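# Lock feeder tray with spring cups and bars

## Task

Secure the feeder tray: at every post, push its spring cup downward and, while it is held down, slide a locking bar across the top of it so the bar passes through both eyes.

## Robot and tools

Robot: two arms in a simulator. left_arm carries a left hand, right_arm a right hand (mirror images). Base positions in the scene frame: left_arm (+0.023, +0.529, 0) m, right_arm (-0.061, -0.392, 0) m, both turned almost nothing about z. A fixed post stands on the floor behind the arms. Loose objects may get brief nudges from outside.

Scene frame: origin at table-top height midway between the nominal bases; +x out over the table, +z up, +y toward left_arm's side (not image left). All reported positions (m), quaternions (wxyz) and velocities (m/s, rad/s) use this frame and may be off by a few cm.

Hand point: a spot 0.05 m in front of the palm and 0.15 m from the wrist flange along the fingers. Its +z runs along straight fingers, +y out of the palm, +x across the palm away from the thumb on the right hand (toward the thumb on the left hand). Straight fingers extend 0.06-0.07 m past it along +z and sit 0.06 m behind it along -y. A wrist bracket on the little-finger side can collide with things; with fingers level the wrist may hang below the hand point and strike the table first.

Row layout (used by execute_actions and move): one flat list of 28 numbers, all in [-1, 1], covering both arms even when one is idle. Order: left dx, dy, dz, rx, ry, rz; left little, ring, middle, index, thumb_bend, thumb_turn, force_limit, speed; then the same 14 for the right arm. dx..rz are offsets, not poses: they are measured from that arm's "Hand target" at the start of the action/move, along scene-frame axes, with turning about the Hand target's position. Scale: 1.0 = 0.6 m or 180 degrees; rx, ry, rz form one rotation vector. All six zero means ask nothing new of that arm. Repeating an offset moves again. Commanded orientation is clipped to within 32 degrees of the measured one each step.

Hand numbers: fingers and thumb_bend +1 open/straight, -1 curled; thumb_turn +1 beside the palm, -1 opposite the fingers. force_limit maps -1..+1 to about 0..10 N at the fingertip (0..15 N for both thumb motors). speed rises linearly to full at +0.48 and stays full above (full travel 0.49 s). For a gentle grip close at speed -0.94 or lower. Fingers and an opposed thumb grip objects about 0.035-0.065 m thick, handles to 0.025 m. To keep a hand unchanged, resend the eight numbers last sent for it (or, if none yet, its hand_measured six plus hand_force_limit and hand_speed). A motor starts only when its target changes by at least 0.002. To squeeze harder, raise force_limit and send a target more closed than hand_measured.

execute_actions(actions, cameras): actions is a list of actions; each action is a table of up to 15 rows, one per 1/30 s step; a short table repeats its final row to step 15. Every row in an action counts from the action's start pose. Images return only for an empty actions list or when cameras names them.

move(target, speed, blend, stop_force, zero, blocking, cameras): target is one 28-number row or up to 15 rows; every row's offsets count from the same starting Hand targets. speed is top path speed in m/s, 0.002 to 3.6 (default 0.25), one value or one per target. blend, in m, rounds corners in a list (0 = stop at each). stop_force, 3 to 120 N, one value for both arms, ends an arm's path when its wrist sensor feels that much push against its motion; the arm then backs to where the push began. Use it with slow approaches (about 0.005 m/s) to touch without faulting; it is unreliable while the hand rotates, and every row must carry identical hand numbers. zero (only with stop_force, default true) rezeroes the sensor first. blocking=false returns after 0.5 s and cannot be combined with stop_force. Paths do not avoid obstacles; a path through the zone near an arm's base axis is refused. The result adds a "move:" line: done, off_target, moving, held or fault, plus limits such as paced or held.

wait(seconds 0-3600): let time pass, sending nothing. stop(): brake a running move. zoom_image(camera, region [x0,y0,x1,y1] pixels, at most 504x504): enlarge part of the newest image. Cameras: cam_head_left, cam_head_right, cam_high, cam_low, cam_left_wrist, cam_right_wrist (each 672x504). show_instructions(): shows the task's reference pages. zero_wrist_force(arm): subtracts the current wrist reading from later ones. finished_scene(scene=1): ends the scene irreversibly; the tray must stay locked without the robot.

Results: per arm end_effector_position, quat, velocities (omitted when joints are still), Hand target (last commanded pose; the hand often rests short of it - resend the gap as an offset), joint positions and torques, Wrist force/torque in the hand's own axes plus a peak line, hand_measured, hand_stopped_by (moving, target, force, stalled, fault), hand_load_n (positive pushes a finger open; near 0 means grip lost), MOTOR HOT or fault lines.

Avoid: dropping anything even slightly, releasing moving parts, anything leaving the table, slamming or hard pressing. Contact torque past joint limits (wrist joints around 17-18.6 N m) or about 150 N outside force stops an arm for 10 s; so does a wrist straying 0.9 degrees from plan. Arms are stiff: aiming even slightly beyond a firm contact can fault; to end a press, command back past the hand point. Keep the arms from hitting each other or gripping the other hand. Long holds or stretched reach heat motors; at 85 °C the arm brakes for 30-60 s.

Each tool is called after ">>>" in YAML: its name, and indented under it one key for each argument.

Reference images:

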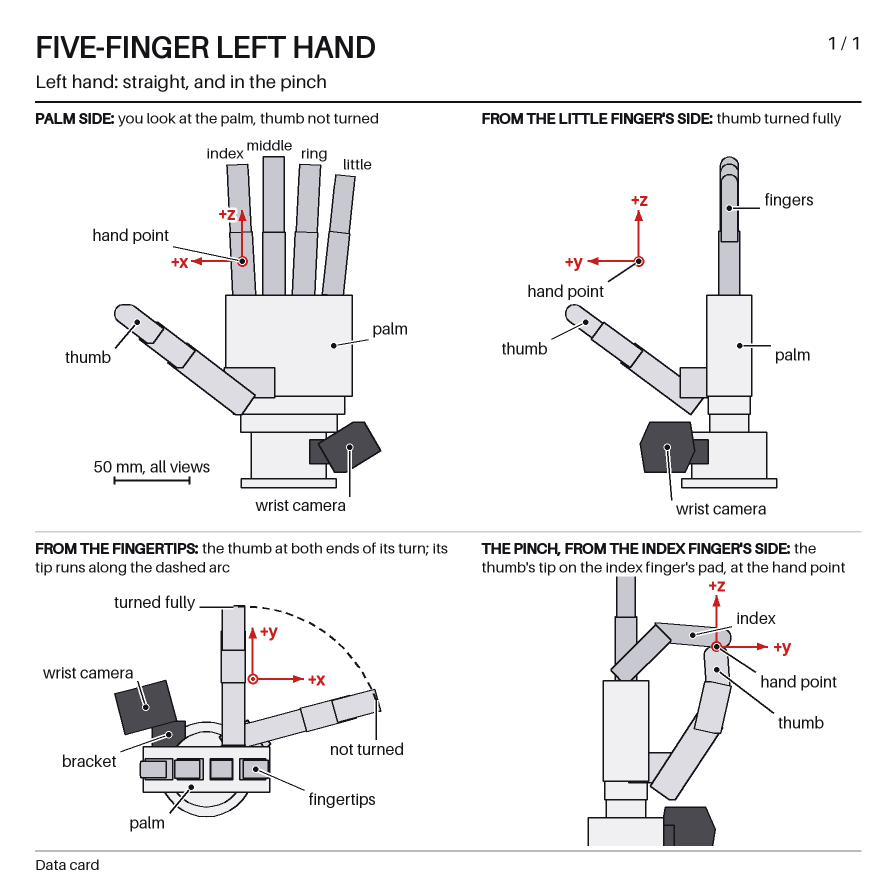

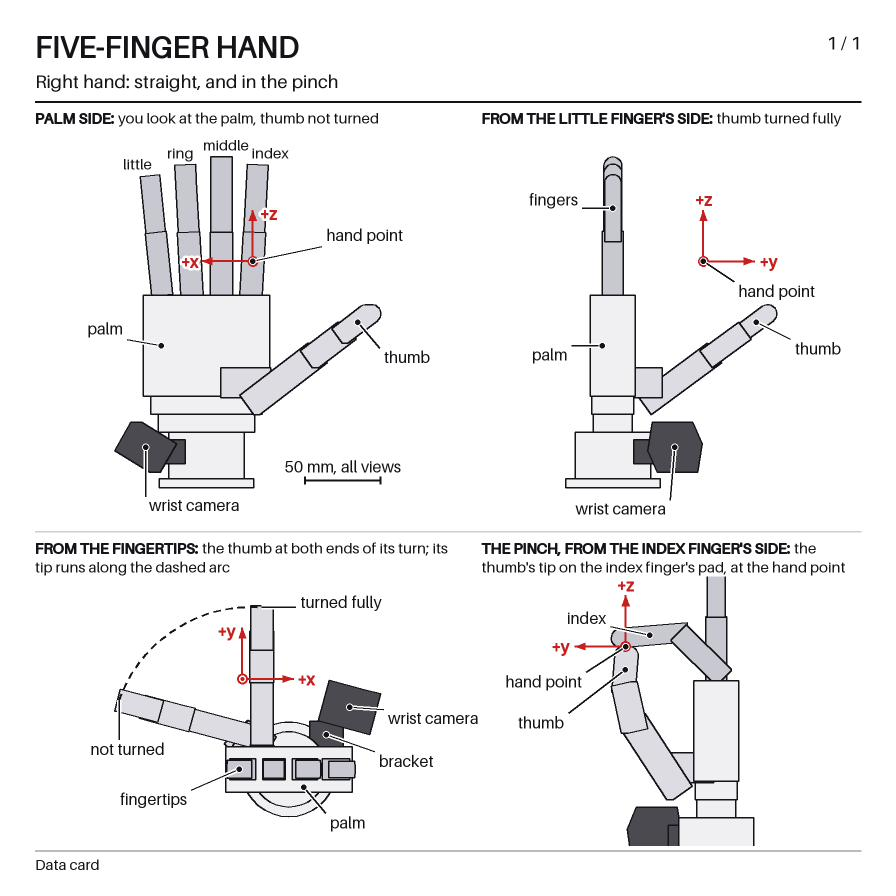

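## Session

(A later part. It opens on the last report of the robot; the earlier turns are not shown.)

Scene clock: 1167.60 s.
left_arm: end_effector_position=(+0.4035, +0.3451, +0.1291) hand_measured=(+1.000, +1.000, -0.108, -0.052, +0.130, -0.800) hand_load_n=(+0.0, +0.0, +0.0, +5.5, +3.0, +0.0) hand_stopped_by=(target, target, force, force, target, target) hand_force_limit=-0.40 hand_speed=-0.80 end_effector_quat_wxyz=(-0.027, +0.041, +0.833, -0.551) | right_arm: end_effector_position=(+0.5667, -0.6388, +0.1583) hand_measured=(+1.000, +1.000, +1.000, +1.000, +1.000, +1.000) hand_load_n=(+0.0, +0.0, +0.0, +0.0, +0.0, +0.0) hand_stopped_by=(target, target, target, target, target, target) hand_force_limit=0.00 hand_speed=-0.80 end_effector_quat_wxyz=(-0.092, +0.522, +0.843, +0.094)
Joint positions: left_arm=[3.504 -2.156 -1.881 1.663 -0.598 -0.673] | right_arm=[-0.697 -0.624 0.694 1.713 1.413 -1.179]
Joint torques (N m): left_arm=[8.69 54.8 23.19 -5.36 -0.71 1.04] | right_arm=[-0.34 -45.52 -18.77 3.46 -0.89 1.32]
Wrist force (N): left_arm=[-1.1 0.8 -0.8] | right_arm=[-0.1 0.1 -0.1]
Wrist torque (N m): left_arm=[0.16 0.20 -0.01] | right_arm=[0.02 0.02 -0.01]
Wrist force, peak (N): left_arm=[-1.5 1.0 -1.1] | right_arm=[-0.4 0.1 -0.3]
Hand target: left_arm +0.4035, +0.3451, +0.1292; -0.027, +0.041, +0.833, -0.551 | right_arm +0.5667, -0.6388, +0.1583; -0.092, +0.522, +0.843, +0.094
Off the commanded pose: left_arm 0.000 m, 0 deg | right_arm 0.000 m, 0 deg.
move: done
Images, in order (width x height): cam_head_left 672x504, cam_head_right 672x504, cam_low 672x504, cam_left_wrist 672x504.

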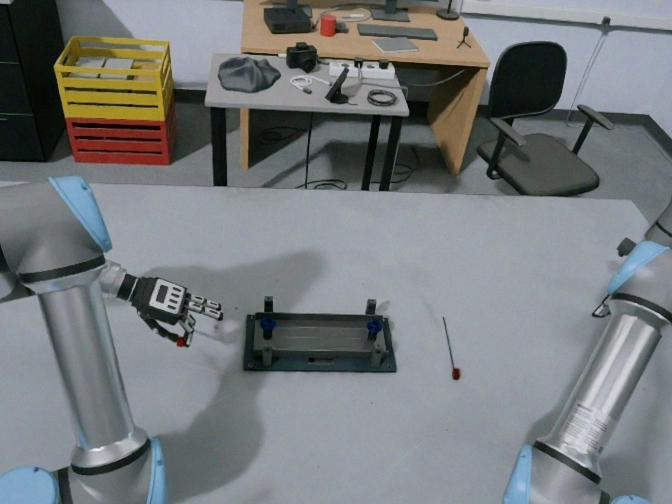

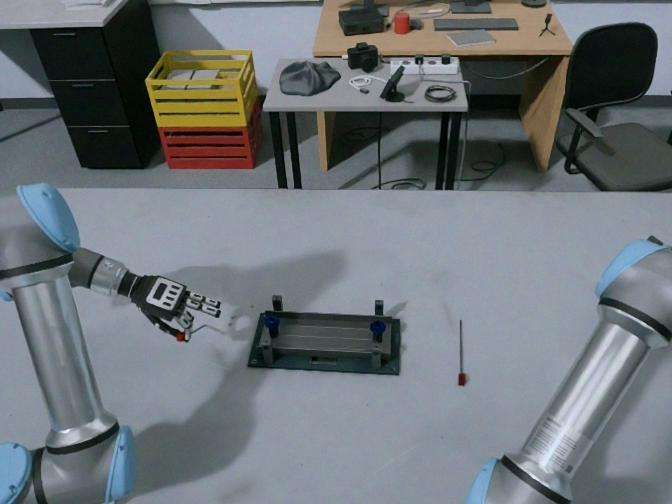

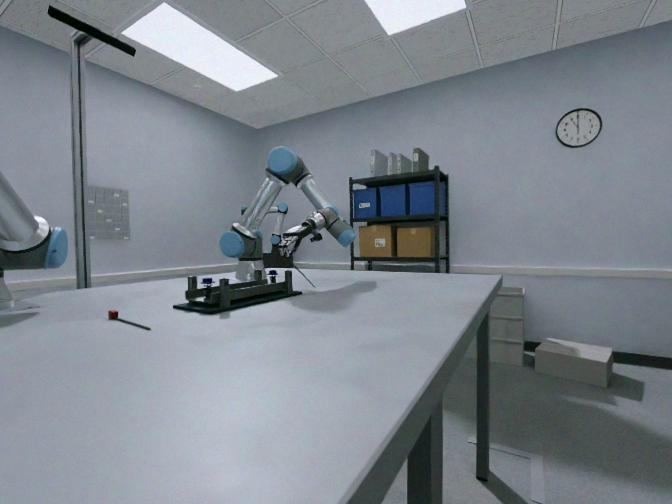

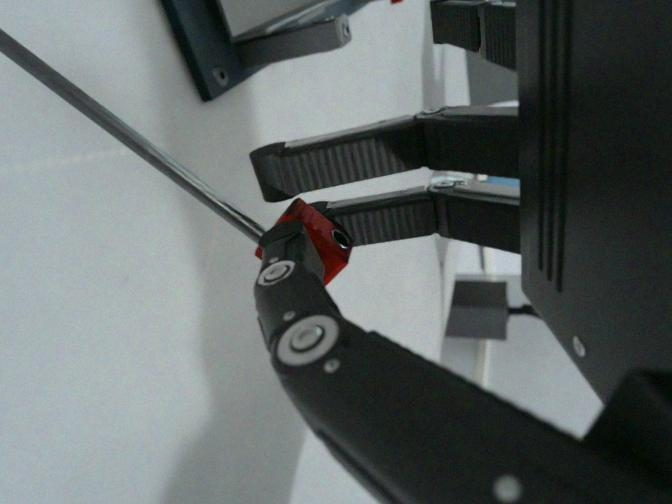

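>>> move:
  target: [0, 0, 0, 0,0,0, 1,1,0.5,-0.6,0.13,-0.8,1.0,-0.85, 0,0,0,0,0,0, 1,1,1,1,1,1,0,-0.8]
  speed: 0.03

>>> move:
  target: [0, 0, 0.08, 0,0,0, 1,1,0.5,-0.6,0.13,-0.8,1.0,-0.85, 0,0,0,0,0,0, 1,1,1,1,1,1,0,-0.8]
  speed: 0.08
  cameras: ["cam_left_wrist", "cam_low", "cam_head_right"]

>>> zoom_image:
  camera: "cam_low"
  region: [150, 210, 350, 330]

Scene clock: 1296.67 s.
left_arm: end_effector_position=(+0.4035, +0.3451, +0.1292) hand_measured=(+1.000, +1.000, +0.500, -0.076, +0.132, -0.800) hand_load_n=(+0.0, +0.0, +0.0, +12.5, +6.5, +0.0) hand_stopped_by=(target, target, target, force, target, target) hand_force_limit=1.00 hand_speed=-0.85 end_effector_quat_wxyz=(-0.027, +0.041, +0.833, -0.551) | right_arm: end_effector_position=(+0.5667, -0.6388, +0.1583) hand_measured=(+1.000, +1.000, +1.000, +1.000, +1.000, +1.000) hand_load_n=(+0.5, +0.0, +0.0, +0.0, +0.0, +0.0) hand_stopped_by=(target, target, target, target, target, target) hand_force_limit=0.00 hand_speed=-0.80 end_effector_quat_wxyz=(-0.092, +0.522, +0.843, +0.094)
Joint positions: left_arm=[3.504 -2.156 -1.881 1.663 -0.598 -0.673] | right_arm=[-0.697 -0.624 0.694 1.713 1.413 -1.179]
Joint torques (N m): left_arm=[8.73 54.44 23.44 -4.96 -0.52 1.07] | right_arm=[-0.64 -45.64 -18.85 3.45 -0.88 1.34]
Wrist force (N): left_arm=[-1.1 0.7 -1.0] | right_arm=[-0.1 0.2 0.1]
Wrist torque (N m): left_arm=[0.16 0.20 -0.01] | right_arm=[0.02 0.02 0.00]
Wrist force, peak (N): left_arm=[-1.2 1.1 -0.9] | right_arm=[-0.5 0.3 -0.1]
Hand target: left_arm +0.4035, +0.3451, +0.1292; -0.027, +0.041, +0.833, -0.551 | right_arm +0.5667, -0.6388, +0.1583; -0.092, +0.522, +0.843, +0.094
Off the commanded pose: left_arm 0.000 m, 0 deg | right_arm 0.000 m, 0 deg.
move: done

Scene clock: 1297.80 s.
left_arm: end_effector_position=(+0.4035, +0.3451, +0.1771) hand_measured=(+1.000, +1.000, +0.500, -0.076, +0.132, -0.800) hand_load_n=(+0.0, -0.5, +0.0, +12.5, +6.5, +0.0) hand_stopped_by=(target, target, target, force, target, target) hand_force_limit=1.00 hand_speed=-0.85 end_effector_quat_wxyz=(-0.027, +0.041, +0.833, -0.551) | right_arm: end_effector_position=(+0.5667, -0.6388, +0.1583) hand_measured=(+1.000, +1.000, +1.000, +1.000, +1.000, +1.000) hand_load_n=(+0.0, +0.0, +0.0, +0.0, +0.0, +0.0) hand_stopped_by=(target, target, target, target, target, target) hand_force_limit=0.00 hand_speed=-0.80 end_effector_quat_wxyz=(-0.092, +0.522, +0.843, +0.094)
Joint positions: left_arm=[3.504 -2.068 -1.859 1.554 -0.598 -0.673] | right_arm=[-0.697 -0.624 0.694 1.713 1.413 -1.179]
Joint torques (N m): left_arm=[8.33 52.69 25.31 -5.78 -0.95 1.04] | right_arm=[-0.19 -45.48 -19.14 3.4 -0.74 1.31]
Wrist force (N): left_arm=[-1.0 0.9 -0.9] | right_arm=[-0.1 0.1 -0.1]
Wrist torque (N m): left_arm=[0.17 0.18 -0.01] | right_arm=[0.01 0.02 -0.02]
Wrist force, peak (N): left_arm=[-1.2 1.3 -0.7] | right_arm=[-0.4 0.2 -0.1]
Hand target: left_arm +0.4035, +0.3451, +0.1772; -0.027, +0.041, +0.833, -0.551 | right_arm +0.5667, -0.6388, +0.1583; -0.092, +0.522, +0.843, +0.094
Off the commanded pose: left_arm 0.000 m, 0 deg | right_arm 0.000 m, 0 deg.
move: done
Images, in order (width x height): cam_head_right 672x504, cam_low 672x504, cam_left_wrist 672x504.

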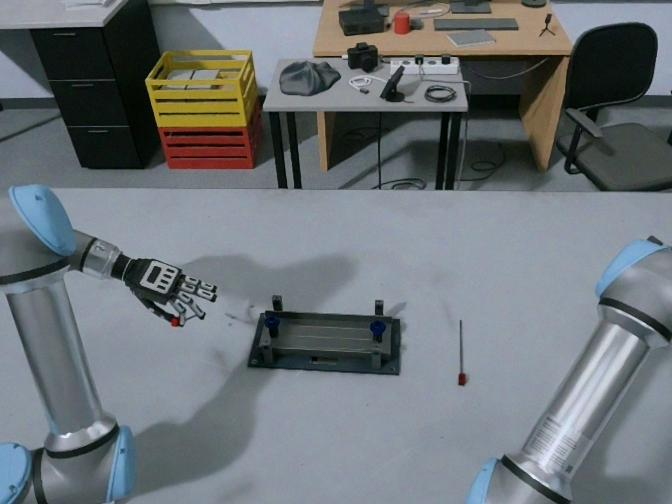

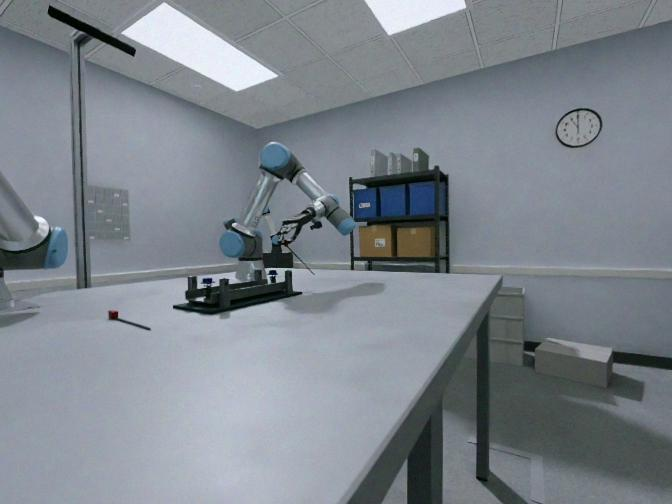

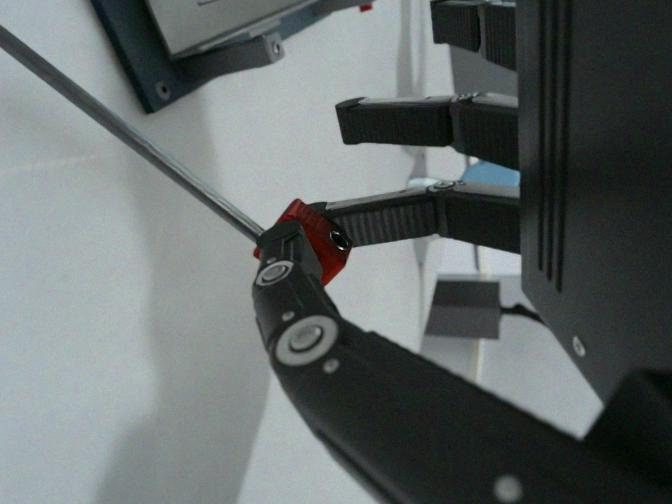

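Scaled by 2.520 from the camera's image (finer frame: 960x720).

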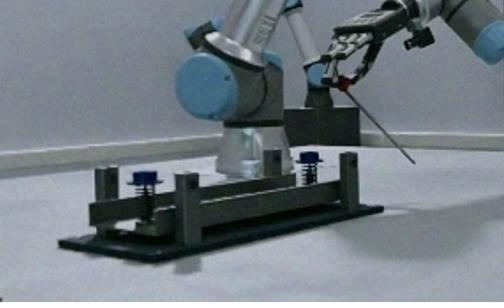

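>>> move:
  target: [0, 0, -0.08, 0,0,0, 1,1,0.5,-0.6,0.13,-0.8,1.0,-0.85, 0,0,0,0,0,0, 1,1,1,1,1,1,0,-0.8]
  speed: 0.08

>>> move:
  target: [0, 0, 0, 0,0,0, 1,1,0.5,-0.055,0.13,-0.8,1.0,-0.85, 0,0,0,0,0,0, 1,1,1,1,1,1,0,-0.8]
  speed: 0.03

>>> move:
  target: [0, 0, -0.1667, 0,0,0, 1,1,0.5,-0.055,0.13,-0.8,1.0,-0.85, 0,0,0,0,0,0, 1,1,1,1,1,1,0,-0.8]
  speed: 0.05
  cameras: ["cam_left_wrist"]

Scene clock: 1335.60 s.
left_arm: end_effector_position=(+0.4035, +0.3452, +0.1294) hand_measured=(+1.000, +1.000, +0.500, -0.076, +0.132, -0.800) hand_load_n=(+0.0, +0.0, +0.0, +12.5, +6.0, +0.0) hand_stopped_by=(target, target, target, force, target, target) hand_force_limit=1.00 hand_speed=-0.85 end_effector_quat_wxyz=(-0.027, +0.041, +0.833, -0.551) | right_arm: end_effector_position=(+0.5667, -0.6388, +0.1583) hand_measured=(+1.000, +1.000, +1.000, +1.000, +1.000, +1.000) hand_load_n=(+0.0, +0.0, +0.0, +0.0, +0.0, +0.0) hand_stopped_by=(target, target, target, target, target, target) hand_force_limit=0.00 hand_speed=-0.80 end_effector_quat_wxyz=(-0.092, +0.522, +0.843, +0.094)
Joint positions: left_arm=[3.504 -2.155 -1.881 1.663 -0.598 -0.673] | right_arm=[-0.697 -0.624 0.694 1.713 1.413 -1.179]
Joint torques (N m): left_arm=[-8.44 15.04 -2.31 0.94 3.34 -1.03] | right_arm=[-0.05 -45.48 -18.6 3.4 -0.92 1.39]
Wrist force (N): left_arm=[-1.1 0.7 -0.9] | right_arm=[-0.2 -0.3 -0.2]
Wrist torque (N m): left_arm=[0.16 0.20 -0.01] | right_arm=[-0.03 0.02 -0.03]
Wrist force, peak (N): left_arm=[-1.4 1.3 -0.7] | right_arm=[-0.5 -0.1 -0.1]
Hand target: left_arm +0.4035, +0.3451, +0.1292; -0.027, +0.041, +0.833, -0.551 | right_arm +0.5667, -0.6388, +0.1583; -0.092, +0.522, +0.843, +0.094
Off the commanded pose: left_arm 0.000 m, 0 deg | right_arm 0.000 m, 0 deg.
move: done

Scene clock: 1336.10 s.
left_arm: end_effector_position=(+0.4035, +0.3451, +0.1292) hand_measured=(+1.000, +1.000, +0.500, -0.052, +0.132, -0.800) hand_load_n=(+0.0, +0.0, +0.0, +5.5, +3.0, +0.0) hand_stopped_by=(target, target, target, target, target, target) hand_force_limit=1.00 hand_speed=-0.85 end_effector_quat_wxyz=(-0.027, +0.041, +0.833, -0.551) | right_arm: end_effector_position=(+0.5667, -0.6388, +0.1583) hand_measured=(+1.000, +1.000, +1.000, +1.000, +1.000, +1.000) hand_load_n=(+0.0, +0.0, +0.0, +0.0, +0.0, +0.0) hand_stopped_by=(target, target, target, target, target, target) hand_force_limit=0.00 hand_speed=-0.80 end_effector_quat_wxyz=(-0.092, +0.522, +0.843, +0.094)
Joint positions: left_arm=[3.504 -2.156 -1.881 1.663 -0.598 -0.673] | right_arm=[-0.697 -0.624 0.694 1.713 1.413 -1.179]
Joint torques (N m): left_arm=[-9.54 15.26 -1.46 0.7 3.14 -0.96] | right_arm=[-0.58 -45.65 -18.92 3.5 -0.95 1.28]
Wrist force (N): left_arm=[-1.1 0.9 -0.8] | right_arm=[-0.3 0.1 0.0]
Wrist torque (N m): left_arm=[0.17 0.20 -0.02] | right_arm=[0.02 0.05 -0.02]
Wrist force, peak (N): left_arm=[-1.4 0.8 -0.8] | right_arm=[-0.4 0.3 -0.3]
Hand target: left_arm +0.4035, +0.3451, +0.1292; -0.027, +0.041, +0.833, -0.551 | right_arm +0.5667, -0.6388, +0.1583; -0.092, +0.522, +0.843, +0.094
Off the commanded pose: left_arm 0.000 m, 0 deg | right_arm 0.000 m, 0 deg.
move: done

Scene clock: 1338.57 s.
left_arm: end_effector_position=(+0.4035, +0.3452, +0.0294) hand_measured=(+1.000, +1.000, +0.500, -0.052, +0.132, -0.800) hand_load_n=(+0.0, +0.0, +0.0, +6.0, +2.5, +0.0) hand_stopped_by=(target, target, target, target, target, target) hand_force_limit=1.00 hand_speed=-0.85 end_effector_quat_wxyz=(-0.027, +0.041, +0.833, -0.551) | right_arm: end_effector_position=(+0.5667, -0.6388, +0.1583) hand_measured=(+1.000, +1.000, +1.000, +1.000, +1.000, +1.000) hand_load_n=(+0.0, +0.0, +0.0, +0.0, +0.0, +0.0) hand_stopped_by=(target, target, target, target, target, target) hand_force_limit=0.00 hand_speed=-0.80 end_effector_quat_wxyz=(-0.092, +0.522, +0.843, +0.094)
Joint positions: left_arm=[3.504 -2.363 -1.88 1.87 -0.598 -0.673] | right_arm=[-0.697 -0.624 0.694 1.713 1.413 -1.179]
Joint torques (N m): left_arm=[-6.77 16.86 17.97 0.71 2.45 -0.96] | right_arm=[-0.49 -45.27 -19.24 3.54 -0.99 1.26]
Wrist force (N): left_arm=[-1.0 1.0 -1.1] | right_arm=[-0.1 0.1 0.0]
Wrist torque (N m): left_arm=[0.20 0.17 0.00] | right_arm=[0.01 0.02 -0.01]
Wrist force, peak (N): left_arm=[-1.4 0.8 -1.0] | right_arm=[-0.3 0.0 -0.4]
Hand target: left_arm +0.4035, +0.3451, +0.0292; -0.027, +0.041, +0.833, -0.551 | right_arm +0.5667, -0.6388, +0.1583; -0.092, +0.522, +0.843, +0.094
Off the commanded pose: left_arm 0.000 m, 0 deg | right_arm 0.000 m, 0 deg.
move: done

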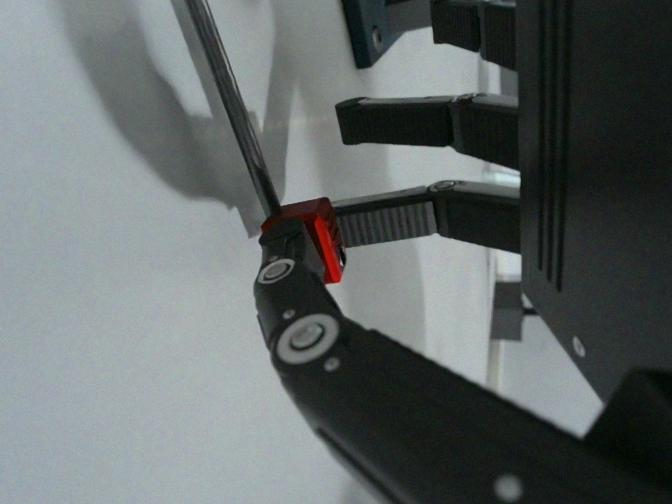

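>>> move:
  target: [0, 0, -0.0155, 0,0,0, 1,1,0.8,-0.055,0.13,-0.8,1.0,-0.85, 0,0,0,0,0,0, 1,1,1,1,1,1,0,-0.8]
  speed: 0.03
  cameras: ["cam_left_wrist"]

>>> move:
  target: [0, 0, 0, 0,0,0, 1,1,0.8,-0.6,0.13,-0.8,1.0,-0.85, 0,0,0,0,0,0, 1,1,1,1,1,1,0,-0.8]
  speed: 0.03

>>> move:
  target: [0, 0, 0.18, 0,0,0, 1,1,0.8,-0.6,0.13,-0.8,1.0,-0.85, 0,0,0,0,0,0, 1,1,1,1,1,1,0,-0.8]
  speed: 0.08
  cameras: ["cam_left_wrist","cam_low", "cam_head_left"]

>>> zoom_image:
  camera: "cam_low"
  region: [150, 210, 350, 330]

Scene clock: 1351.93 s.
left_arm: end_effector_position=(+0.4035, +0.3451, +0.0199) hand_measured=(+1.000, +1.000, +0.800, -0.052, +0.132, -0.800) hand_load_n=(+0.0, +0.0, +0.0, +5.0, +2.0, +0.0) hand_stopped_by=(target, target, target, target, target, target) hand_force_limit=1.00 hand_speed=-0.85 end_effector_quat_wxyz=(-0.027, +0.041, +0.833, -0.551) | right_arm: end_effector_position=(+0.5667, -0.6388, +0.1583) hand_measured=(+1.000, +1.000, +1.000, +1.000, +1.000, +1.000) hand_load_n=(+0.0, +0.0, +0.0, +0.0, +0.0, +0.0) hand_stopped_by=(target, target, target, target, target, target) hand_force_limit=0.00 hand_speed=-0.80 end_effector_quat_wxyz=(-0.092, +0.522, +0.843, +0.094)
Joint positions: left_arm=[3.504 -2.384 -1.876 1.887 -0.598 -0.673] | right_arm=[-0.697 -0.624 0.694 1.713 1.413 -1.179]
Joint torques (N m): left_arm=[-6.39 16.44 18.23 1.45 2.57 0.53] | right_arm=[0.01 -45.5 -19.03 3.46 -0.95 1.27]
Wrist force (N): left_arm=[1.0 -3.7 -4.8] | right_arm=[0.0 0.1 -0.2]
Wrist torque (N m): left_arm=[-0.03 -0.01 0.08] | right_arm=[0.03 0.00 -0.01]
Wrist force, peak (N): left_arm=[1.0 -3.7 -4.8] | right_arm=[-0.4 0.4 -0.1]
Hand target: left_arm +0.4035, +0.3451, +0.0199; -0.027, +0.041, +0.833, -0.551 | right_arm +0.5667, -0.6388, +0.1583; -0.092, +0.522, +0.843, +0.094
Off the commanded pose: left_arm 0.000 m, 0 deg | right_arm 0.000 m, 0 deg.
move: done

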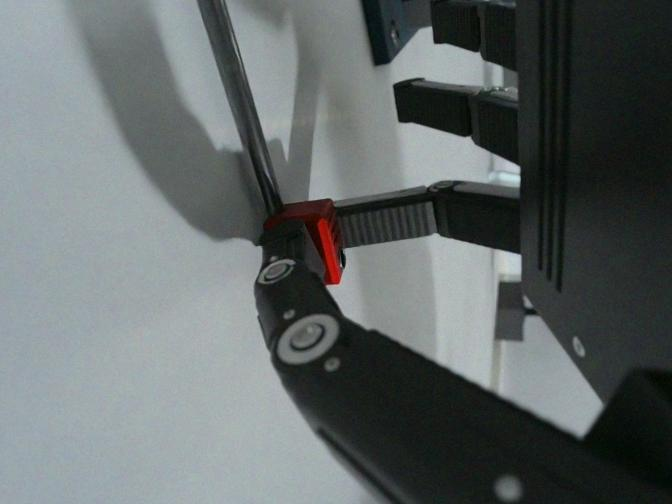

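Scene clock: 1352.43 s.
left_arm: end_effector_position=(+0.4035, +0.3451, +0.0199) hand_measured=(+1.000, +1.000, +0.800, -0.076, +0.132, -0.800) hand_load_n=(+0.0, +0.0, +0.0, +12.5, +5.5, +0.0) hand_stopped_by=(target, target, target, force, target, target) hand_force_limit=1.00 hand_speed=-0.85 end_effector_quat_wxyz=(-0.027, +0.041, +0.833, -0.551) | right_arm: end_effector_position=(+0.5667, -0.6388, +0.1583) hand_measured=(+1.000, +1.000, +1.000, +1.000, +1.000, +1.000) hand_load_n=(+0.0, +0.0, +0.0, +0.0, +0.0, +0.0) hand_stopped_by=(target, target, target, target, target, target) hand_force_limit=0.00 hand_speed=-0.80 end_effector_quat_wxyz=(-0.092, +0.522, +0.843, +0.094)
Joint positions: left_arm=[3.504 -2.384 -1.876 1.887 -0.598 -0.673] | right_arm=[-0.697 -0.624 0.694 1.713 1.413 -1.179]
Joint torques (N m): left_arm=[-6.62 16.94 18.2 1.39 2.52 0.34] | right_arm=[0.03 -45.3 -19.13 3.51 -0.92 1.27]
Wrist force (N): left_arm=[1.0 -4.6 -3.7] | right_arm=[-0.2 0.2 0.2]
Wrist torque (N m): left_arm=[-0.05 0.03 0.08] | right_arm=[0.01 0.02 -0.02]
Wrist force, peak (N): left_arm=[1.1 -4.8 -4.2] | right_arm=[-0.2 0.0 -0.3]
Hand target: left_arm +0.4035, +0.3451, +0.0199; -0.027, +0.041, +0.833, -0.551 | right_arm +0.5667, -0.6388, +0.1583; -0.092, +0.522, +0.843, +0.094
Off the commanded pose: left_arm 0.000 m, 0 deg | right_arm 0.000 m, 0 deg.
move: done

Scene clock: 1354.33 s.
left_arm: end_effector_position=(+0.4035, +0.3451, +0.1277) hand_measured=(+1.000, +1.000, +0.800, -0.076, +0.132, -0.800) hand_load_n=(+0.0, +0.0, +0.0, +12.0, +6.5, +0.0) hand_stopped_by=(target, target, target, force, target, target) hand_force_limit=1.00 hand_speed=-0.85 end_effector_quat_wxyz=(-0.027, +0.041, +0.833, -0.551) | right_arm: end_effector_position=(+0.5667, -0.6388, +0.1583) hand_measured=(+1.000, +1.000, +1.000, +1.000, +1.000, +1.000) hand_load_n=(+0.0, +0.0, +0.0, +0.0, +0.0, +0.0) hand_stopped_by=(target, target, target, target, target, target) hand_force_limit=0.00 hand_speed=-0.80 end_effector_quat_wxyz=(-0.092, +0.522, +0.843, +0.094)
Joint positions: left_arm=[3.504 -2.159 -1.881 1.666 -0.598 -0.673] | right_arm=[-0.697 -0.624 0.694 1.713 1.413 -1.179]
Joint torques (N m): left_arm=[9.06 54.39 22.42 -5.46 -0.86 1.07] | right_arm=[-0.14 -44.89 -18.71 3.46 -0.98 1.26]
Wrist force (N): left_arm=[-1.2 1.1 -0.9] | right_arm=[-0.2 0.0 0.1]
Wrist torque (N m): left_arm=[0.22 0.22 -0.04] | right_arm=[0.00 0.02 -0.02]
Wrist force, peak (N): left_arm=[0.9 -4.8 -3.9] | right_arm=[-0.6 0.0 -0.3]
Hand target: left_arm +0.4035, +0.3451, +0.1279; -0.027, +0.041, +0.833, -0.551 | right_arm +0.5667, -0.6388, +0.1583; -0.092, +0.522, +0.843, +0.094
Off the commanded pose: left_arm 0.000 m, 0 deg | right_arm 0.000 m, 0 deg.
move: done
Images, in order (width x height): cam_head_left 672x504, cam_low 672x504, cam_left_wrist 672x504.

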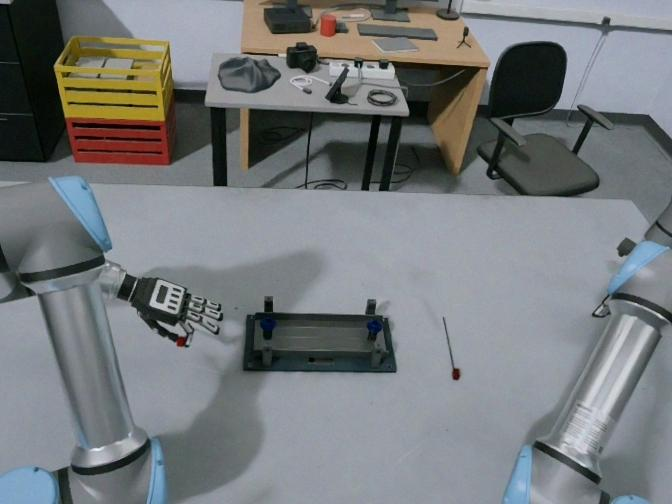

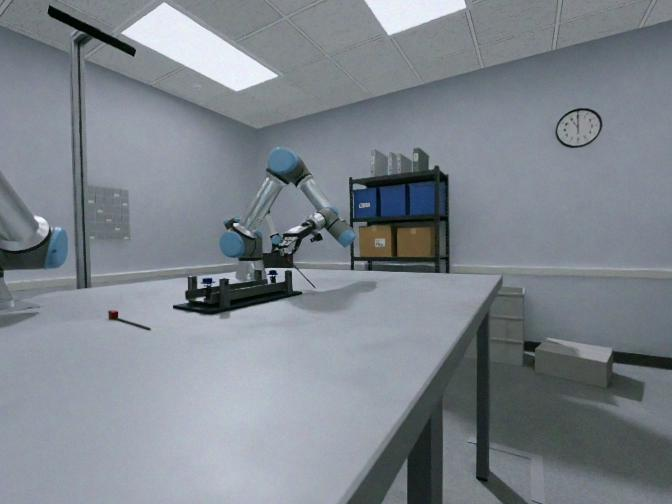

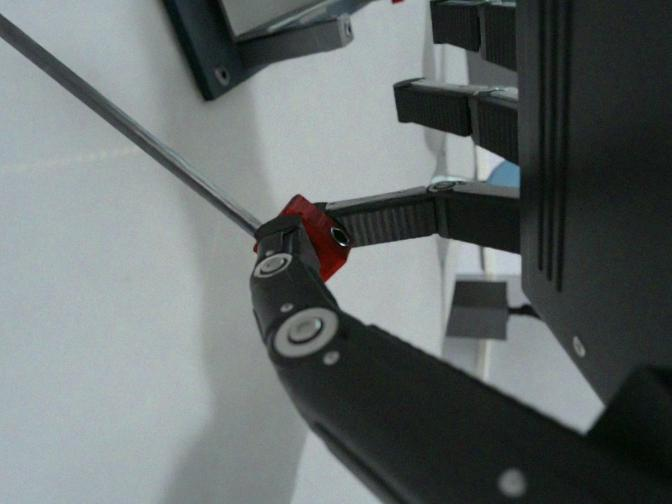

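Scaled by 2.520 from the camera's image (finer frame: 960x720).

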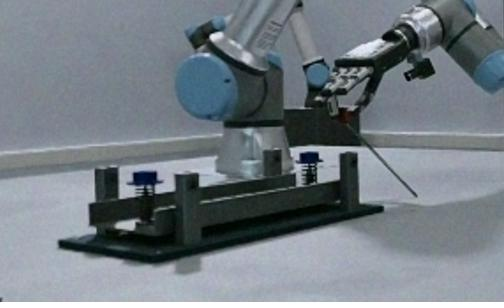

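>>> move:
  target: [0, 0, -0.178, 0,0,0, 1,1,0.8,-0.6,0.13,-0.8,1.0,-0.85, 0,0,0,0,0,0, 1,1,1,1,1,1,0,-0.8]
  speed: 0.08

>>> move:
  target: [-0.0008, -0.008, 0.0267, 0.1769,-0.0176,0, 1,1,1,-0.6,0.13,-0.8,1.0,-0.85, 0,0,0,0,0,0, 1,1,1,1,1,1,0,-0.8]
  speed: 0.08
  cameras: ["cam_left_wrist","cam_low", "cam_head_left"]

>>> zoom_image:
  camera: "cam_low"
  region: [150, 210, 350, 330]

Scene clock: 1438.47 s.
left_arm: end_effector_position=(+0.4035, +0.3452, +0.0212) hand_measured=(+1.000, +1.000, +0.800, -0.076, +0.132, -0.800) hand_load_n=(+0.0, +0.0, +0.0, +12.5, +5.5, +0.0) hand_stopped_by=(target, target, target, force, target, target) hand_force_limit=1.00 hand_speed=-0.85 end_effector_quat_wxyz=(-0.027, +0.041, +0.833, -0.551) | right_arm: end_effector_position=(+0.5667, -0.6388, +0.1583) hand_measured=(+1.000, +1.000, +1.000, +1.000, +1.000, +1.000) hand_load_n=(+0.0, +0.0, +0.0, +0.0, +0.0, +0.0) hand_stopped_by=(target, target, target, target, target, target) hand_force_limit=0.00 hand_speed=-0.80 end_effector_quat_wxyz=(-0.092, +0.522, +0.843, +0.094)
Joint positions: left_arm=[3.504 -2.381 -1.877 1.885 -0.598 -0.673] | right_arm=[-0.697 -0.624 0.694 1.713 1.413 -1.179]
Joint torques (N m): left_arm=[-9.49 18.17 19.35 0.78 3.23 -0.96] | right_arm=[-0.69 -45.07 -19.04 3.43 -0.94 1.28]
Wrist force (N): left_arm=[-1.2 0.6 -1.1] | right_arm=[-0.3 0.3 0.1]
Wrist torque (N m): left_arm=[0.17 0.19 0.02] | right_arm=[0.04 0.06 -0.02]
Wrist force, peak (N): left_arm=[-1.6 0.9 -1.2] | right_arm=[-0.3 0.2 -0.5]
Hand target: left_arm +0.4035, +0.3451, +0.0211; -0.027, +0.041, +0.833, -0.551 | right_arm +0.5667, -0.6388, +0.1583; -0.092, +0.522, +0.843, +0.094
Off the commanded pose: left_arm 0.000 m, 0 deg | right_arm 0.000 m, 0 deg.
move: done

Scene clock: 1442.47 s.
left_arm: end_effector_position=(+0.4030, +0.3403, +0.0371) hand_measured=(+1.000, +1.000, +1.000, -0.076, +0.132, -0.800) hand_load_n=(+0.0, +0.0, +0.0, +12.0, +6.0, -1.0) hand_stopped_by=(target, target, target, force, target, target) hand_force_limit=1.00 hand_speed=-0.85 end_effector_quat_wxyz=(-0.014, +0.047, +0.953, -0.300) end_effector_velocity=(+0.000, +0.000, +0.000) end_effector_angular_velocity=(+0.005, +0.000, +0.000) | right_arm: end_effector_position=(+0.5667, -0.6388, +0.1583) hand_measured=(+1.000, +1.000, +1.000, +1.000, +1.000, +1.000) hand_load_n=(+0.0, +0.0, +0.0, +0.0, +0.0, +0.0) hand_stopped_by=(target, target, target, target, target, target) hand_force_limit=0.00 hand_speed=-0.80 end_effector_quat_wxyz=(-0.092, +0.522, +0.843, +0.094)
Joint positions: left_arm=[3.232 -2.11 -1.767 2.18 -0.972 -1.348] | right_arm=[-0.697 -0.624 0.694 1.713 1.413 -1.179]
Joint velocities: left_arm=[-0.002 0.001 0.001 0.001 -0.005 -0.004] | right_arm=[within noise]
Joint torques (N m): left_arm=[-9.09 56.08 27.63 0.77 -0.98 -1.09] | right_arm=[-0.58 -44.78 -18.97 3.45 -1.04 1.33]
Wrist force (N): left_arm=[-0.9 0.1 -1.0] | right_arm=[-0.1 -0.1 0.0]
Wrist torque (N m): left_arm=[0.03 0.08 -0.05] | right_arm=[-0.01 0.01 -0.02]
Wrist force, peak (N): left_arm=[-1.4 1.0 -1.6] | right_arm=[-0.3 0.3 -0.2]
Hand target: left_arm +0.4030, +0.3403, +0.0371; -0.014, +0.047, +0.953, -0.300 | right_arm +0.5667, -0.6388, +0.1583; -0.092, +0.522, +0.843, +0.094
Off the commanded pose: left_arm 0.000 m, 0 deg | right_arm 0.000 m, 0 deg.
move: done
Images, in order (width x height): cam_head_left 672x504, cam_low 672x504, cam_left_wrist 672x504.

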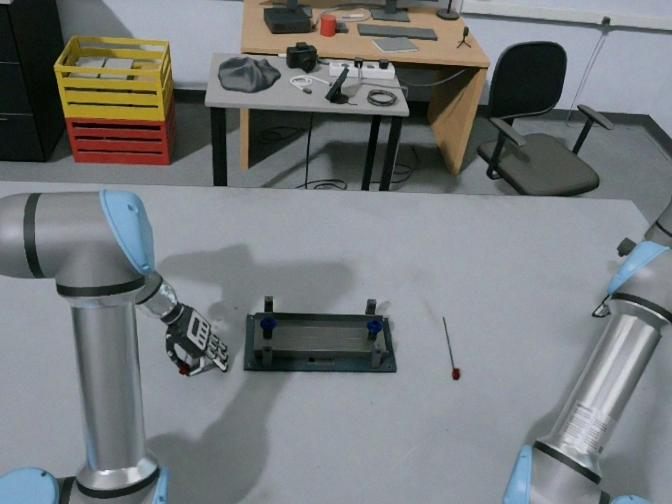

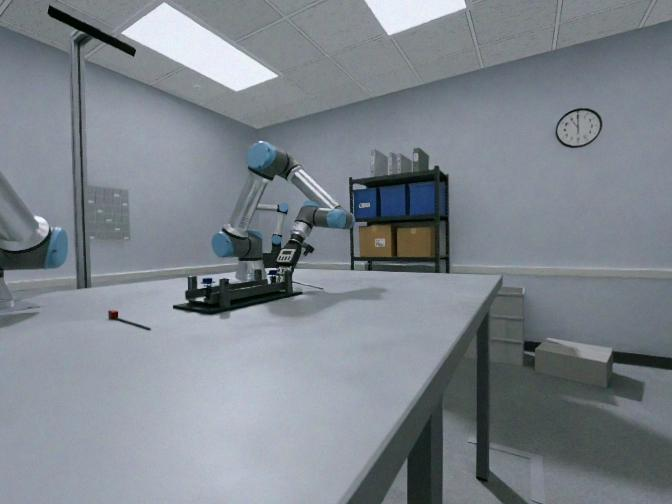

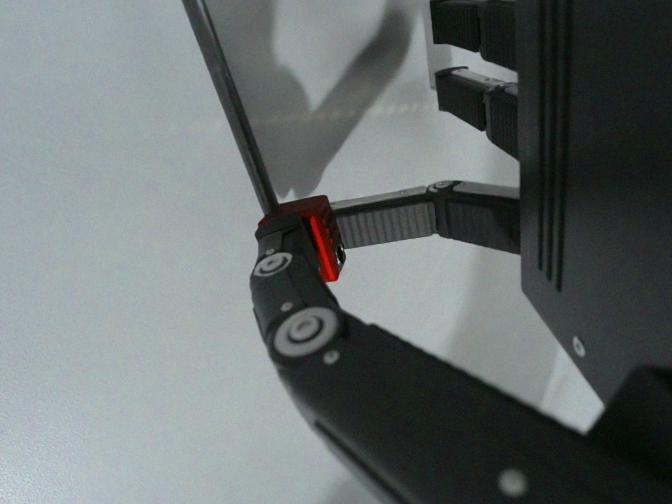

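Scaled by 2.520 from the camera's image (finer frame: 960x720).

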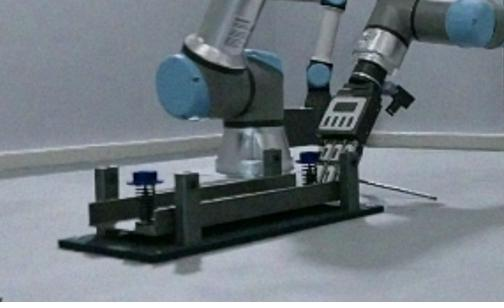

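>>> move:
  target: [0, 0, 0.155, 0,0,0, 1,1,1,-0.6,0.13,-0.8,1.0,-0.85, 0,0,0,0,0,0, 1,1,1,1,1,1,0,-0.8]
  speed: 0.08
  cameras: ["cam_left_wrist","cam_low", "cam_head_left"]

>>> zoom_image:
  camera: "cam_low"
  region: [150, 210, 350, 330]

Scene clock: 1450.70 s.
left_arm: end_effector_position=(+0.4030, +0.3403, +0.1300) hand_measured=(+1.000, +1.000, +1.000, -0.076, +0.132, -0.800) hand_load_n=(+0.0, +0.0, +0.0, +12.0, +6.0, -1.0) hand_stopped_by=(target, target, target, force, target, target) hand_force_limit=1.00 hand_speed=-0.85 end_effector_quat_wxyz=(-0.014, +0.047, +0.953, -0.300) | right_arm: end_effector_position=(+0.5667, -0.6388, +0.1583) hand_measured=(+1.000, +1.000, +1.000, +1.000, +1.000, +1.000) hand_load_n=(+0.0, +0.0, +0.0, +0.0, +0.0, +0.0) hand_stopped_by=(target, target, target, target, target, target) hand_force_limit=0.00 hand_speed=-0.80 end_effector_quat_wxyz=(-0.092, +0.522, +0.843, +0.094)
Joint positions: left_arm=[3.231 -1.979 -1.684 1.966 -0.972 -1.348] | right_arm=[-0.697 -0.624 0.694 1.713 1.413 -1.179]
Joint torques (N m): left_arm=[8.38 53.27 31.25 -6.08 0.65 1.13] | right_arm=[-0.67 -44.29 -19.62 3.55 -0.96 1.35]
Wrist force (N): left_arm=[-0.8 -0.2 -0.9] | right_arm=[-0.1 0.1 -0.1]
Wrist torque (N m): left_arm=[-0.01 0.06 -0.03] | right_arm=[0.02 0.01 -0.01]
Wrist force, peak (N): left_arm=[-1.3 -0.4 -1.0] | right_arm=[-0.5 -0.1 0.0]
Hand target: left_arm +0.4030, +0.3403, +0.1301; -0.014, +0.047, +0.953, -0.300 | right_arm +0.5667, -0.6388, +0.1583; -0.092, +0.522, +0.843, +0.094
Off the commanded pose: left_arm 0.000 m, 0 deg | right_arm 0.000 m, 0 deg.
move: done
Images, in order (width x height): cam_head_left 672x504, cam_low 672x504, cam_left_wrist 672x504.

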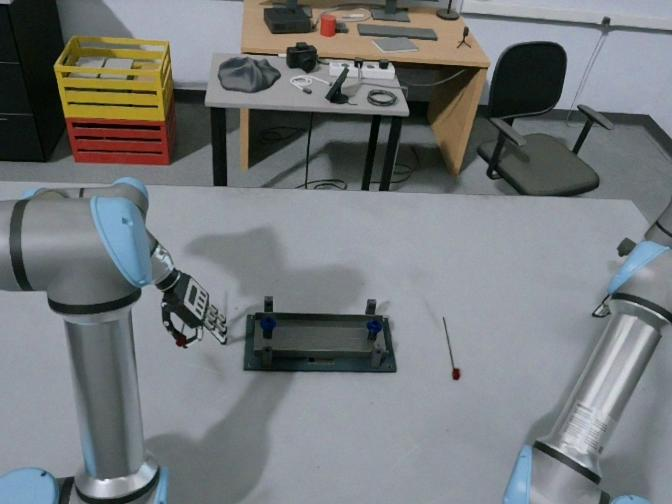

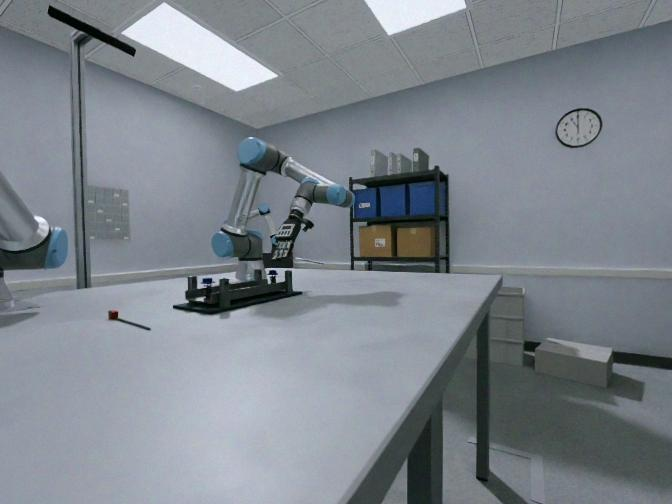

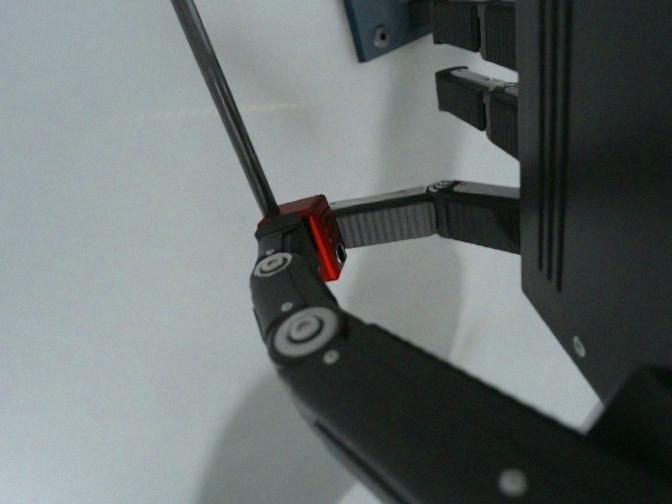

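Scaled by 2.520 from the camera's image (finer frame: 960x720).

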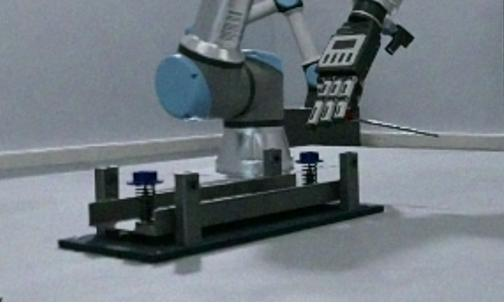

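>>> move:
  target:
    - [-0.325, 0, 0, -0.003,-0.0304,0, 1,1,1,-0.6,0.13,-0.8,1.0,-0.85, 0,0,0,0,0,0, 1,1,1,1,1,1,0,-0.8]
    - [-0.325, -0.272, -0.05, -0.003,-0.0304,0, 1,1,1,-0.6,0.13,-0.8,1.0,-0.85, 0,0,0,0,0,0, 1,1,1,1,1,1,0,-0.8]
  speed: 0.12
  blend: [0.03, 0]
  cameras: ["cam_left_wrist","cam_low", "cam_head_left", "cam_head_right", "cam_high"]

Scene clock: 1490.50 s.
left_arm: end_effector_position=(+0.2080, +0.1772, +0.1001) hand_measured=(+1.000, +1.000, +1.000, -0.076, +0.132, -0.800) hand_load_n=(+0.0, +0.0, -0.5, +12.0, +6.0, -1.0) hand_stopped_by=(target, target, target, force, target, target) hand_force_limit=1.00 hand_speed=-0.85 end_effector_quat_wxyz=(+0.031, +0.062, +0.951, -0.302) | right_arm: end_effector_position=(+0.5667, -0.6388, +0.1583) hand_measured=(+1.000, +1.000, +1.000, +1.000, +1.000, +1.000) hand_load_n=(+0.0, +0.0, +0.0, +0.0, +0.0, +0.0) hand_stopped_by=(target, target, target, target, target, target) hand_force_limit=0.00 hand_speed=-0.80 end_effector_quat_wxyz=(-0.092, +0.522, +0.843, +0.094)
Joint positions: left_arm=[2.656 -1.715 -1.985 2.473 -1.048 -2.025] | right_arm=[-0.697 -0.624 0.694 1.713 1.413 -1.179]
Joint torques (N m): left_arm=[-8.7 4.75 32.03 1.33 -0.83 -1.18] | right_arm=[-0.67 -44.11 -19.17 3.59 -0.98 1.25]
Wrist force (N): left_arm=[-0.5 0.1 -1.0] | right_arm=[-0.1 0.2 0.0]
Wrist torque (N m): left_arm=[0.03 0.01 -0.03] | right_arm=[0.04 0.02 0.00]
Wrist force, peak (N): left_arm=[-1.7 1.2 -1.9] | right_arm=[-0.4 -0.1 -0.5]
Hand target: left_arm +0.2080, +0.1771, +0.1001; +0.031, +0.062, +0.951, -0.302 | right_arm +0.5667, -0.6388, +0.1583; -0.092, +0.522, +0.843, +0.094
Off the commanded pose: left_arm 0.000 m, 0 deg | right_arm 0.000 m, 0 deg.
move: done
Images, in order (width x height): cam_head_left 672x504, cam_head_right 672x504, cam_high 672x504, cam_low 672x504, cam_left_wrist 672x504.

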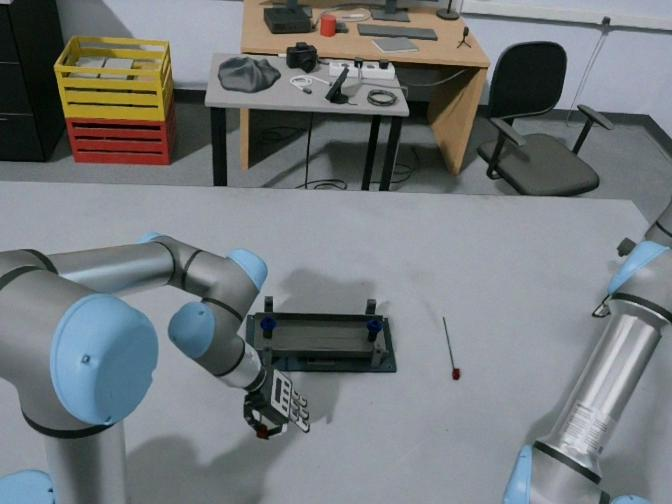

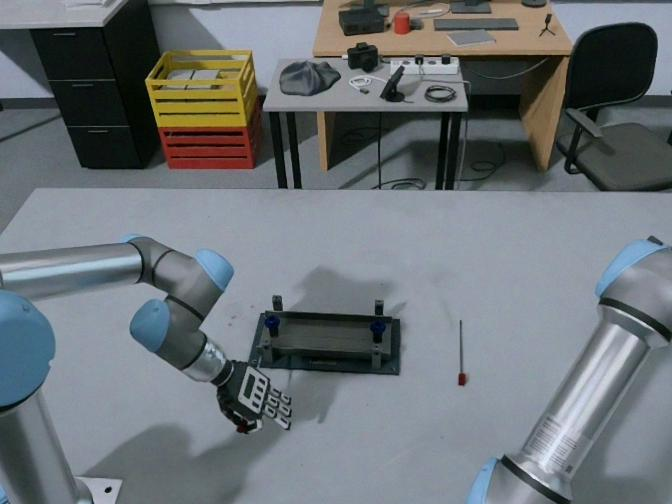

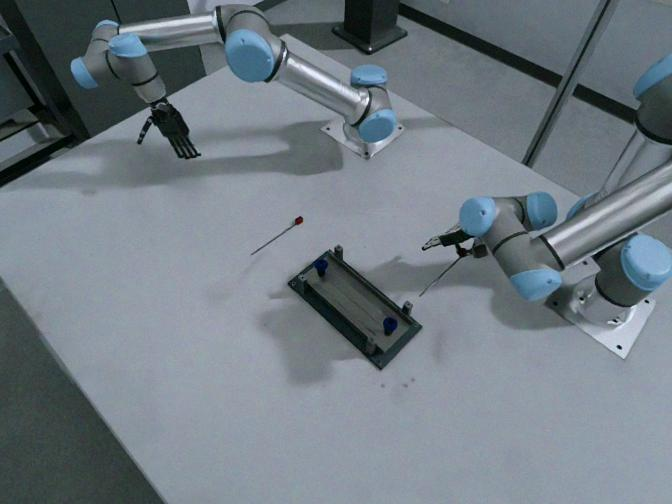

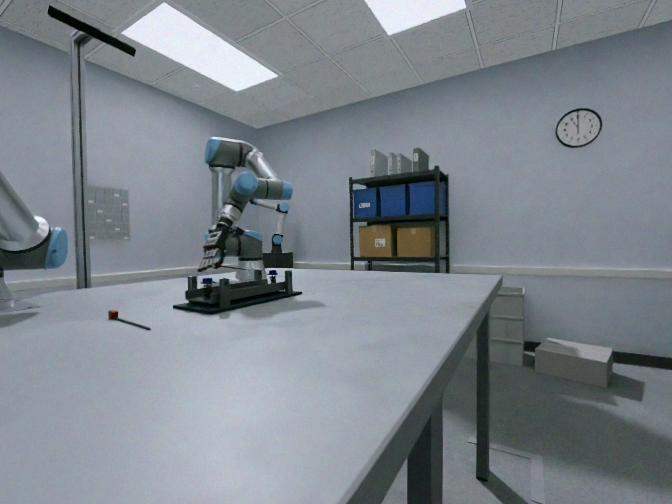

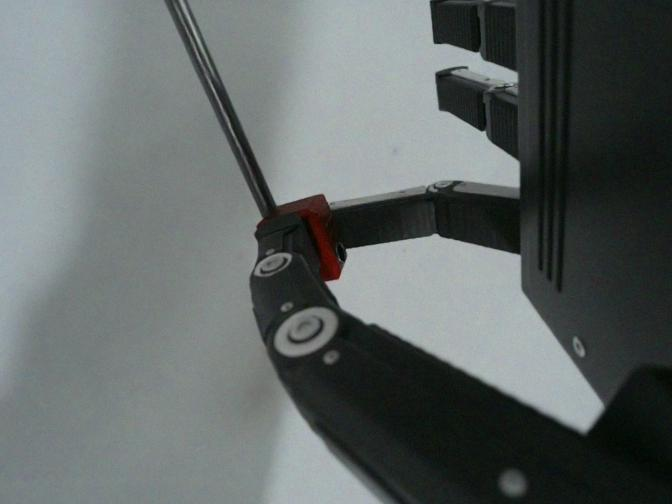

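>>> zoom_image:
  camera: "cam_head_left"
  region: [220, 300, 340, 450]

>>> zoom_image:
  camera: "cam_head_right"
  region: [210, 300, 330, 450]

>>> zoom_image:
  camera: "cam_high"
  region: [370, 220, 500, 350]

>>> zoom_image:
  camera: "cam_low"
  region: [170, 220, 310, 320]

Scaled by 3.360 from the camera's image (finer frame: 960x720).

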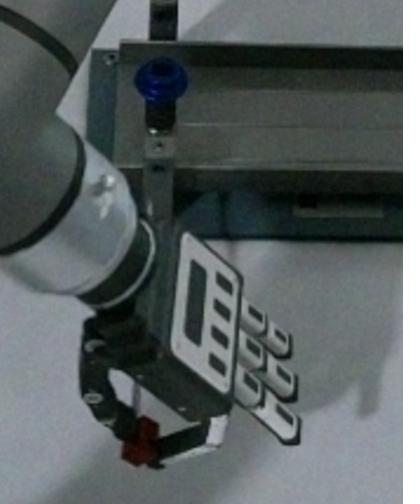

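Scaled by 3.360 from the camera's image (finer frame: 960x720).

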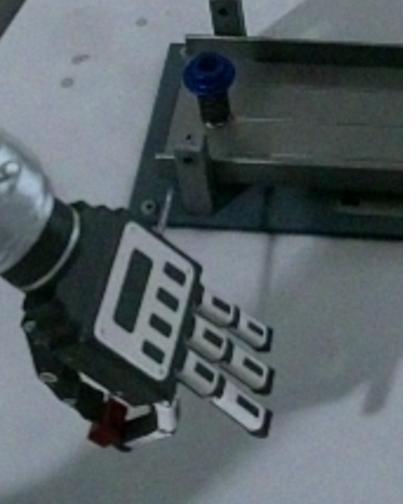

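Scaled by 3.877 from the camera's image (finer frame: 960x720).

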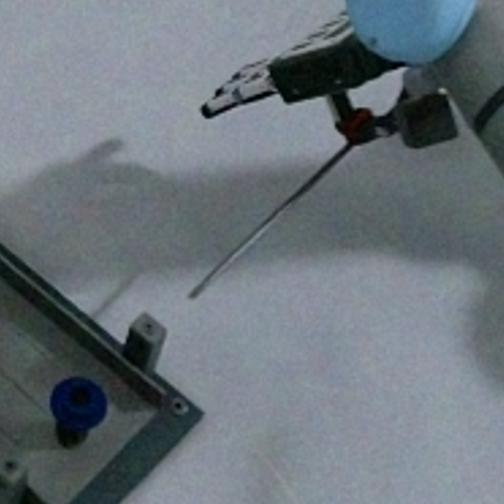

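Scaled by 3.600 from the camera's image (finer frame: 960x720).

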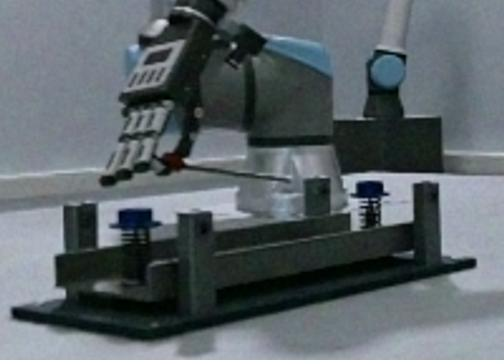

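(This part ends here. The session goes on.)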